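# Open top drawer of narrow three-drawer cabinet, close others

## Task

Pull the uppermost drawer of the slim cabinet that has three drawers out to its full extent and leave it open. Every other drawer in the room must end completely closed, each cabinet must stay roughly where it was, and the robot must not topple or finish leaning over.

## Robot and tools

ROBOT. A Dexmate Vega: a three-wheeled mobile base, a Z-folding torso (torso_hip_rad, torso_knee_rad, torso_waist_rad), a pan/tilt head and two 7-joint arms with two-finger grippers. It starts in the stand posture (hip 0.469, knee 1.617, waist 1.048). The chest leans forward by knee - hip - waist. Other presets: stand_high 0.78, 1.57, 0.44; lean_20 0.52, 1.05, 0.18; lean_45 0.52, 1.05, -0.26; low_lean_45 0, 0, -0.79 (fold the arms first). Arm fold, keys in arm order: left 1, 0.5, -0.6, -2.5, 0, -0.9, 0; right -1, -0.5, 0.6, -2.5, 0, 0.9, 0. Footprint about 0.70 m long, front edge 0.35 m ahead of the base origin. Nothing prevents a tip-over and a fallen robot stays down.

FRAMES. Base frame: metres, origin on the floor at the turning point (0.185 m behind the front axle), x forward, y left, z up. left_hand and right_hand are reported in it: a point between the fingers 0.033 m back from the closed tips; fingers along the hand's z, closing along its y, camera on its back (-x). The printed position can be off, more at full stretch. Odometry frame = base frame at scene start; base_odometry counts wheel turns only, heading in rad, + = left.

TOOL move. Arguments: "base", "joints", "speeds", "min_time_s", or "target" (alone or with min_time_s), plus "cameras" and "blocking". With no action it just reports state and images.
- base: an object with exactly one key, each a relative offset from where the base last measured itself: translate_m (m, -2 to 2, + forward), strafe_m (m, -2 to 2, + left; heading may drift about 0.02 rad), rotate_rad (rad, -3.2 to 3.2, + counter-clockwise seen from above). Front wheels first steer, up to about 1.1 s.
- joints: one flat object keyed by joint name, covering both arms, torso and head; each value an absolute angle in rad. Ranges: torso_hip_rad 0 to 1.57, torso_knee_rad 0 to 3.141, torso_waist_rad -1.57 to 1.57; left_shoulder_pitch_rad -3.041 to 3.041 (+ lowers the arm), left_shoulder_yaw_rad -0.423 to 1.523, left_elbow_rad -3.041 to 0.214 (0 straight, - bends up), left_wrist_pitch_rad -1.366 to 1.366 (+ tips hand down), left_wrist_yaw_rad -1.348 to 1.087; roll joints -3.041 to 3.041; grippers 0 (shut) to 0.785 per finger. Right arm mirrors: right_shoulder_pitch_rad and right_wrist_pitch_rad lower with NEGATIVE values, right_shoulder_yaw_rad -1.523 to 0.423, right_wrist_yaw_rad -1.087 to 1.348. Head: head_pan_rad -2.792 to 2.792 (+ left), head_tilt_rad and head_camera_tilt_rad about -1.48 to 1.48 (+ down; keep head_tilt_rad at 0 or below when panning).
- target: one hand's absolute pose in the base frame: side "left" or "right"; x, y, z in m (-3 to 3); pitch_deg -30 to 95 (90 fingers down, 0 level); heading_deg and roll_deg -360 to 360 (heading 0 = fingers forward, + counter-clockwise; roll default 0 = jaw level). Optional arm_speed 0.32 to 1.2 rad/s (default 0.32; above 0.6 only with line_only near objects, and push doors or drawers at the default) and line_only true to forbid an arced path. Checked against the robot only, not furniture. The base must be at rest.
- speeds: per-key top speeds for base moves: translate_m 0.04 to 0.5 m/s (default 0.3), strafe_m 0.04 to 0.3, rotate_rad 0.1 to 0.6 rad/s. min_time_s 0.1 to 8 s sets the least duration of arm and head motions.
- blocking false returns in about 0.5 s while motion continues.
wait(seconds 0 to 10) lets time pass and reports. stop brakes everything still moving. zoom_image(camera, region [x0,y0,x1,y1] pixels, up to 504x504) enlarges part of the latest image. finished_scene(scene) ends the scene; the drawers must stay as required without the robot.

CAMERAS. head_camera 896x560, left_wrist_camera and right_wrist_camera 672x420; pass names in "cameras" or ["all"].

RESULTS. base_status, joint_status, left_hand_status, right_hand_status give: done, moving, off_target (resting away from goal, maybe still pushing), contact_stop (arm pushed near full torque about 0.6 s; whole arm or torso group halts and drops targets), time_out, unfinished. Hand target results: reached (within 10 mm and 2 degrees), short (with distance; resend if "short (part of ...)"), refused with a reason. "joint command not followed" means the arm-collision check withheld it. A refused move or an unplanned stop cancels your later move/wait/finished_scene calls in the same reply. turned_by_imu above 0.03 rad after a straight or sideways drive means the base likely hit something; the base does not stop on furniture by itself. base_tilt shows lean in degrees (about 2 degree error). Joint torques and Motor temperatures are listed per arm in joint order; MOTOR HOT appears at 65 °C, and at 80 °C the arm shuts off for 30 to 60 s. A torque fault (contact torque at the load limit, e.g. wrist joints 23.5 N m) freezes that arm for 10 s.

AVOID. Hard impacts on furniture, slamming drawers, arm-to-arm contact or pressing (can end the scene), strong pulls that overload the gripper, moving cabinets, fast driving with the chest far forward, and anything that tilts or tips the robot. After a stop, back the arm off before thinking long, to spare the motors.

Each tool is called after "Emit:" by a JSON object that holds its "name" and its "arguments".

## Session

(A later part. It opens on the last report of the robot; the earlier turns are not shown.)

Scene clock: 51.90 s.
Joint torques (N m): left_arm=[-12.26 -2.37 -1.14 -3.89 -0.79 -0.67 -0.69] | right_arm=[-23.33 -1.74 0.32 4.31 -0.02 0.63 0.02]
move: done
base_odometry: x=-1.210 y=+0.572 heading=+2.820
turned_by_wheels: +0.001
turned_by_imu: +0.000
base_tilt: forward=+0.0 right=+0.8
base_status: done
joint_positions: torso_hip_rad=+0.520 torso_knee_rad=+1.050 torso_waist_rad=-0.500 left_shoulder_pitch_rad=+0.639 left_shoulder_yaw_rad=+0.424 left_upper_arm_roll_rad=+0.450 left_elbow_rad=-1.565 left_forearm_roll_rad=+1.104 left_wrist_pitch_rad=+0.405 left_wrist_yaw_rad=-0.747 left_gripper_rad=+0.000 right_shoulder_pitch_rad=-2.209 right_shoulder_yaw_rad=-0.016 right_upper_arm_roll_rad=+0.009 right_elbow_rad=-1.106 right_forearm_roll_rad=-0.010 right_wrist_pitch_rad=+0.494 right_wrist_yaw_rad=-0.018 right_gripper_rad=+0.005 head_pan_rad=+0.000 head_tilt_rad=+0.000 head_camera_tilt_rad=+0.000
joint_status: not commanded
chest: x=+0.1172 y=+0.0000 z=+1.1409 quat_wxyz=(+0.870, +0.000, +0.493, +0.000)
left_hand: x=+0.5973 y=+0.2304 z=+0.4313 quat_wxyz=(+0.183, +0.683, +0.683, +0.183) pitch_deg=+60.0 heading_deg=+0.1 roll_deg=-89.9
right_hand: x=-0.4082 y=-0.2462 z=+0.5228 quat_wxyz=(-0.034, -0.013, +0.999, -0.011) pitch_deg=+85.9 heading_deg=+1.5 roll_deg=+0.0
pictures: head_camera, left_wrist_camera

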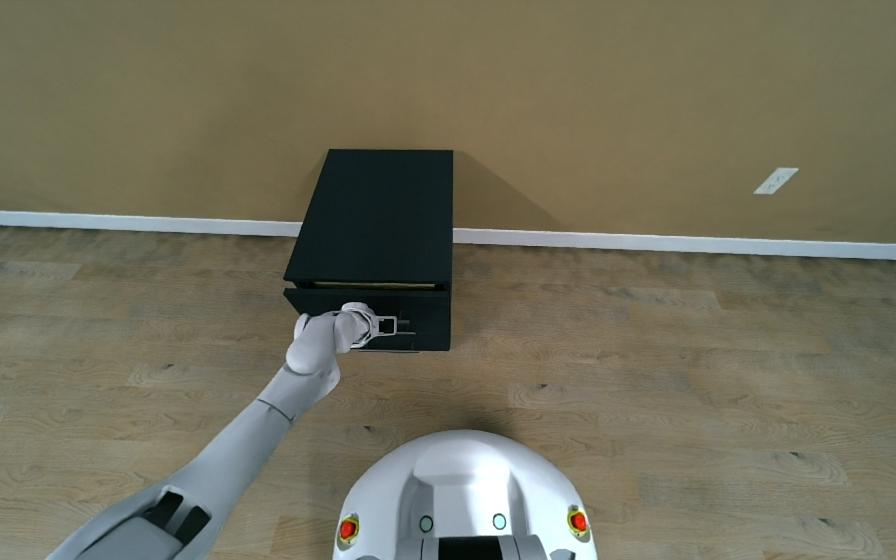

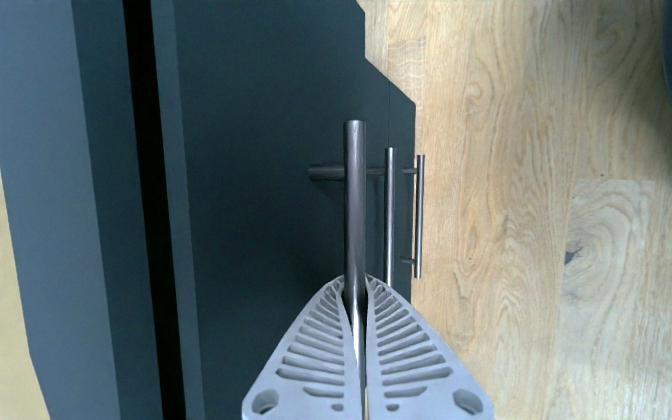

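Emit:
{"name": "move", "arguments": {"base": {"translate_m": -0.16}, "speeds": {"translate_m": 0.1}, "cameras": ["left_wrist_camera"]}}

Emit:
{"name": "move", "arguments": {"base": {"translate_m": -0.1}, "speeds": {"translate_m": 0.1}, "cameras": ["left_wrist_camera", "head_camera"]}}

Scene clock: 54.60 s.
Joint torques (N m): left_arm=[-8.69 -2.26 0.19 -7.2 -2.15 -3.18 -0.11] | right_arm=[-23.59 -1.13 0.33 4.32 -0.03 0.5 0.01]
move: done
base_odometry: x=-1.058 y=+0.521 heading=+2.820
turned_by_wheels: +0.000
turned_by_imu: +0.001
base_tilt: forward=+0.0 right=+0.8
base_status: done
joint_positions: torso_hip_rad=+0.520 torso_knee_rad=+1.050 torso_waist_rad=-0.500 left_shoulder_pitch_rad=+0.639 left_shoulder_yaw_rad=+0.424 left_upper_arm_roll_rad=+0.450 left_elbow_rad=-1.565 left_forearm_roll_rad=+1.104 left_wrist_pitch_rad=+0.406 left_wrist_yaw_rad=-0.747 left_gripper_rad=+0.000 right_shoulder_pitch_rad=-2.209 right_shoulder_yaw_rad=-0.016 right_upper_arm_roll_rad=+0.009 right_elbow_rad=-1.106 right_forearm_roll_rad=-0.010 right_wrist_pitch_rad=+0.494 right_wrist_yaw_rad=-0.018 right_gripper_rad=+0.005 head_pan_rad=+0.000 head_tilt_rad=+0.000 head_camera_tilt_rad=+0.000
joint_status: not commanded
chest: x=+0.1172 y=+0.0000 z=+1.1409 quat_wxyz=(+0.870, +0.000, +0.492, +0.000)
left_hand: x=+0.5973 y=+0.2308 z=+0.4313 quat_wxyz=(+0.183, +0.683, +0.683, +0.184) pitch_deg=+60.0 heading_deg=+0.2 roll_deg=-89.9
right_hand: x=-0.4082 y=-0.2462 z=+0.5228 quat_wxyz=(-0.034, -0.013, +0.999, -0.011) pitch_deg=+85.9 heading_deg=+1.5 roll_deg=+0.0

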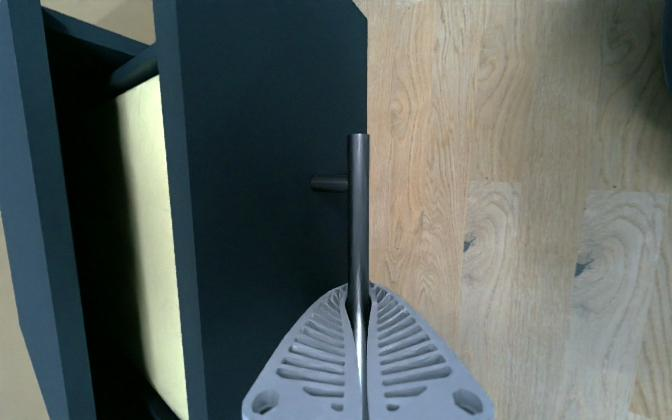

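Scene clock: 56.50 s.
Joint torques (N m): left_arm=[-8.53 -3.22 0.69 -7.41 -2.57 -3.66 -0.27] | right_arm=[-23.3 -0.97 0.36 4.35 -0.04 0.4 0.02]
move: done
base_odometry: x=-0.963 y=+0.490 heading=+2.822
turned_by_wheels: +0.001
turned_by_imu: +0.002
base_tilt: forward=+0.0 right=+0.8
base_status: done
joint_positions: torso_hip_rad=+0.520 torso_knee_rad=+1.050 torso_waist_rad=-0.500 left_shoulder_pitch_rad=+0.639 left_shoulder_yaw_rad=+0.424 left_upper_arm_roll_rad=+0.450 left_elbow_rad=-1.565 left_forearm_roll_rad=+1.104 left_wrist_pitch_rad=+0.406 left_wrist_yaw_rad=-0.747 left_gripper_rad=+0.000 right_shoulder_pitch_rad=-2.209 right_shoulder_yaw_rad=-0.016 right_upper_arm_roll_rad=+0.009 right_elbow_rad=-1.106 right_forearm_roll_rad=-0.010 right_wrist_pitch_rad=+0.494 right_wrist_yaw_rad=-0.018 right_gripper_rad=+0.005 head_pan_rad=+0.000 head_tilt_rad=+0.000 head_camera_tilt_rad=+0.000
joint_status: not commanded
chest: x=+0.1172 y=+0.0000 z=+1.1409 quat_wxyz=(+0.870, +0.000, +0.492, +0.000)
left_hand: x=+0.5973 y=+0.2308 z=+0.4313 quat_wxyz=(+0.183, +0.683, +0.683, +0.184) pitch_deg=+60.0 heading_deg=+0.2 roll_deg=-89.9
right_hand: x=-0.4082 y=-0.2462 z=+0.5228 quat_wxyz=(-0.034, -0.013, +0.999, -0.011) pitch_deg=+85.9 heading_deg=+1.5 roll_deg=+0.0
pictures: head_camera, left_wrist_camera

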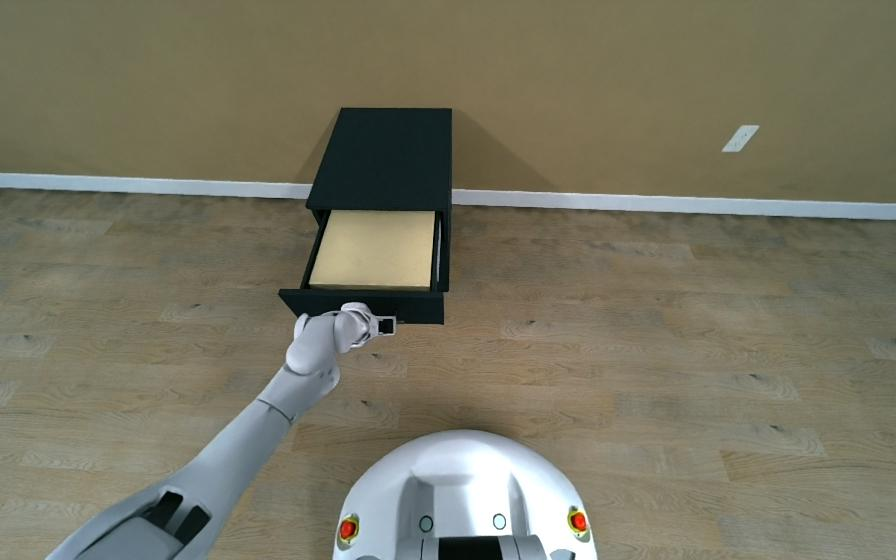

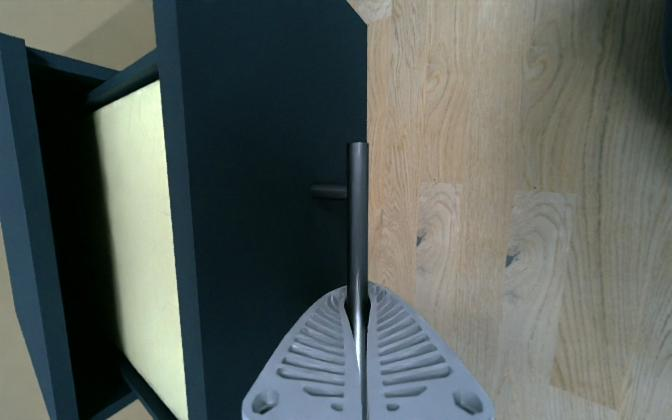

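Emit:
{"name": "move", "arguments": {"base": {"translate_m": -0.06}, "speeds": {"translate_m": 0.06}, "cameras": ["left_wrist_camera"]}}

Emit:
{"name": "move", "arguments": {"base": {"translate_m": -0.03}, "speeds": {"translate_m": 0.06}, "cameras": ["left_wrist_camera", "head_camera"]}}

Scene clock: 58.43 s.
Joint torques (N m): left_arm=[-8.32 -3.25 1.21 -6.71 -2.86 -3.57 -0.71] | right_arm=[-23.31 -0.67 0.34 4.49 -0.07 0.19 0.04]
move: done
base_odometry: x=-0.906 y=+0.472 heading=+2.823
turned_by_wheels: +0.001
turned_by_imu: +0.002
base_tilt: forward=+0.0 right=+0.8
base_status: done
joint_positions: torso_hip_rad=+0.520 torso_knee_rad=+1.050 torso_waist_rad=-0.500 left_shoulder_pitch_rad=+0.639 left_shoulder_yaw_rad=+0.424 left_upper_arm_roll_rad=+0.450 left_elbow_rad=-1.565 left_forearm_roll_rad=+1.104 left_wrist_pitch_rad=+0.406 left_wrist_yaw_rad=-0.747 left_gripper_rad=+0.000 right_shoulder_pitch_rad=-2.209 right_shoulder_yaw_rad=-0.016 right_upper_arm_roll_rad=+0.009 right_elbow_rad=-1.106 right_forearm_roll_rad=-0.010 right_wrist_pitch_rad=+0.494 right_wrist_yaw_rad=-0.018 right_gripper_rad=+0.005 head_pan_rad=+0.000 head_tilt_rad=+0.000 head_camera_tilt_rad=+0.000
joint_status: not commanded
chest: x=+0.1172 y=+0.0000 z=+1.1409 quat_wxyz=(+0.870, +0.000, +0.492, +0.000)
left_hand: x=+0.5974 y=+0.2309 z=+0.4314 quat_wxyz=(+0.183, +0.683, +0.683, +0.184) pitch_deg=+59.9 heading_deg=+0.2 roll_deg=-89.9
right_hand: x=-0.4082 y=-0.2462 z=+0.5228 quat_wxyz=(-0.034, -0.013, +0.999, -0.011) pitch_deg=+85.9 heading_deg=+1.5 roll_deg=+0.0

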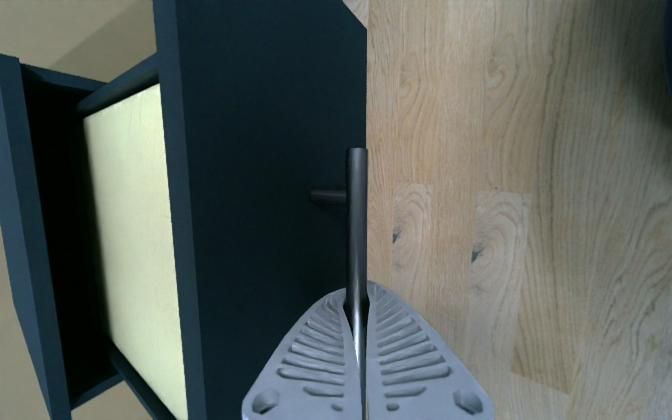

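Scene clock: 59.67 s.
Joint torques (N m): left_arm=[5.65 -3.12 3.63 -1.47 -3.91 -2.44 -4.23] | right_arm=[-23.02 -0.76 0.27 4.5 -0.07 0.07 0.01]
move: done
base_odometry: x=-0.877 y=+0.462 heading=+2.824
turned_by_wheels: +0.001
turned_by_imu: +0.000
base_tilt: forward=+0.0 right=+0.7
base_status: done
joint_positions: torso_hip_rad=+0.520 torso_knee_rad=+1.050 torso_waist_rad=-0.500 left_shoulder_pitch_rad=+0.638 left_shoulder_yaw_rad=+0.424 left_upper_arm_roll_rad=+0.449 left_elbow_rad=-1.566 left_forearm_roll_rad=+1.105 left_wrist_pitch_rad=+0.406 left_wrist_yaw_rad=-0.746 left_gripper_rad=+0.000 right_shoulder_pitch_rad=-2.209 right_shoulder_yaw_rad=-0.016 right_upper_arm_roll_rad=+0.009 right_elbow_rad=-1.106 right_forearm_roll_rad=-0.010 right_wrist_pitch_rad=+0.494 right_wrist_yaw_rad=-0.018 right_gripper_rad=+0.005 head_pan_rad=+0.000 head_tilt_rad=+0.000 head_camera_tilt_rad=+0.000
joint_status: not commanded
chest: x=+0.1172 y=+0.0000 z=+1.1410 quat_wxyz=(+0.870, +0.000, +0.492, +0.000)
left_hand: x=+0.5984 y=+0.2307 z=+0.4321 quat_wxyz=(+0.184, +0.683, +0.683, +0.185) pitch_deg=+59.8 heading_deg=+0.2 roll_deg=-89.9
right_hand: x=-0.4082 y=-0.2462 z=+0.5228 quat_wxyz=(-0.034, -0.013, +0.999, -0.011) pitch_deg=+85.9 heading_deg=+1.5 roll_deg=+0.0
pictures: head_camera, left_wrist_camera

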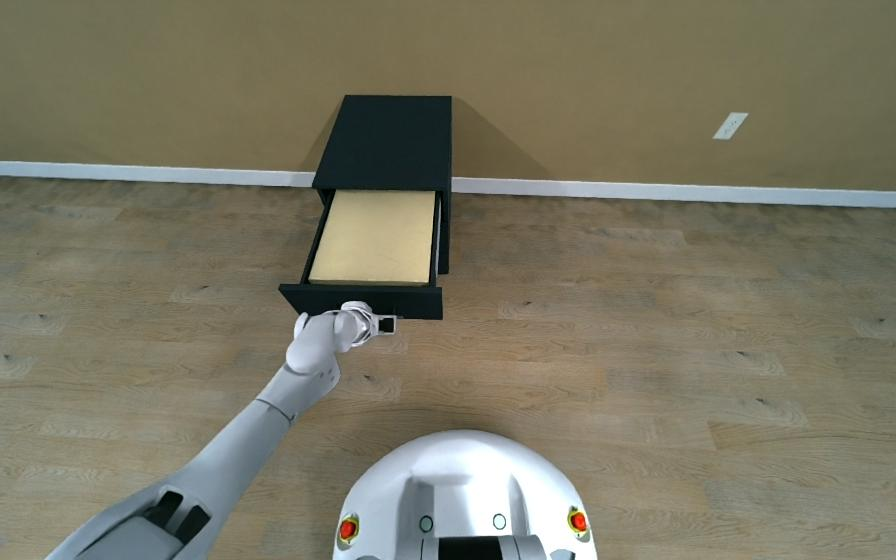

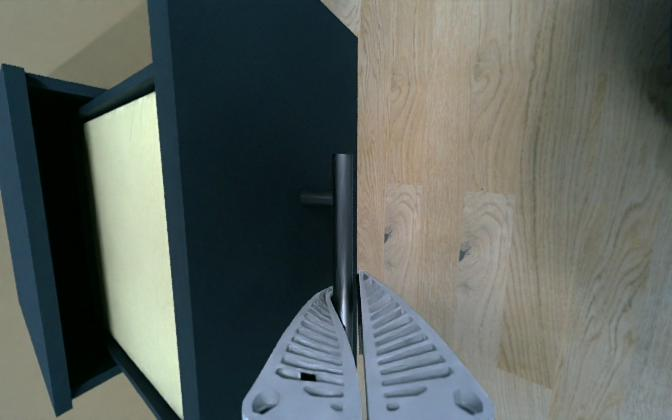

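Emit:
{"name": "move", "arguments": {"joints": {"left_gripper_rad": 0.12}, "cameras": ["left_wrist_camera"]}}

Scene clock: 60.57 s.
Joint torques (N m): left_arm=[-1.16 -3.19 2.47 -3.99 -1.65 -2.1 -1.09] | right_arm=[-22.83 -0.84 0.26 4.44 -0.03 0.09 0.02]
move: done
base_odometry: x=-0.877 y=+0.462 heading=+2.824
turned_by_wheels: +0.000
turned_by_imu: +0.000
base_tilt: forward=+0.0 right=+0.8
base_status: not commanded
joint_positions: torso_hip_rad=+0.520 torso_knee_rad=+1.050 torso_waist_rad=-0.500 left_shoulder_pitch_rad=+0.638 left_shoulder_yaw_rad=+0.424 left_upper_arm_roll_rad=+0.450 left_elbow_rad=-1.565 left_forearm_roll_rad=+1.104 left_wrist_pitch_rad=+0.406 left_wrist_yaw_rad=-0.747 left_gripper_rad=+0.120 right_shoulder_pitch_rad=-2.209 right_shoulder_yaw_rad=-0.016 right_upper_arm_roll_rad=+0.009 right_elbow_rad=-1.106 right_forearm_roll_rad=-0.010 right_wrist_pitch_rad=+0.494 right_wrist_yaw_rad=-0.018 right_gripper_rad=+0.005 head_pan_rad=+0.000 head_tilt_rad=+0.000 head_camera_tilt_rad=+0.000
joint_status: all done
chest: x=+0.1172 y=+0.0000 z=+1.1410 quat_wxyz=(+0.870, +0.000, +0.492, +0.000)
left_hand: x=+0.5977 y=+0.2306 z=+0.4317 quat_wxyz=(+0.183, +0.683, +0.683, +0.184) pitch_deg=+59.9 heading_deg=+0.1 roll_deg=-89.9
right_hand: x=-0.4082 y=-0.2462 z=+0.5228 quat_wxyz=(-0.034, -0.013, +0.999, -0.011) pitch_deg=+85.9 heading_deg=+1.5 roll_deg=+0.0

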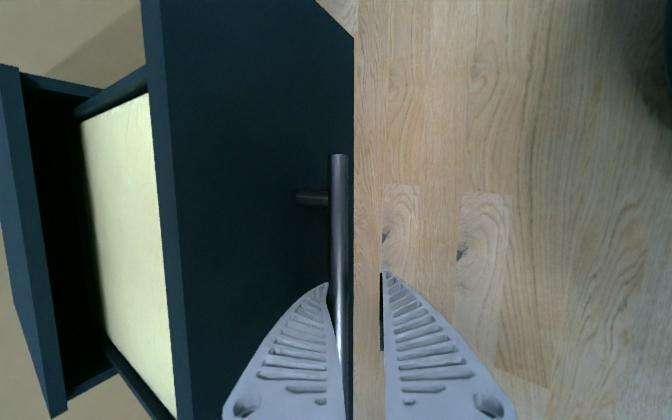

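Emit:
{"name": "finished_scene", "arguments": {"scene": 2}}

The scene is finished: the task was done.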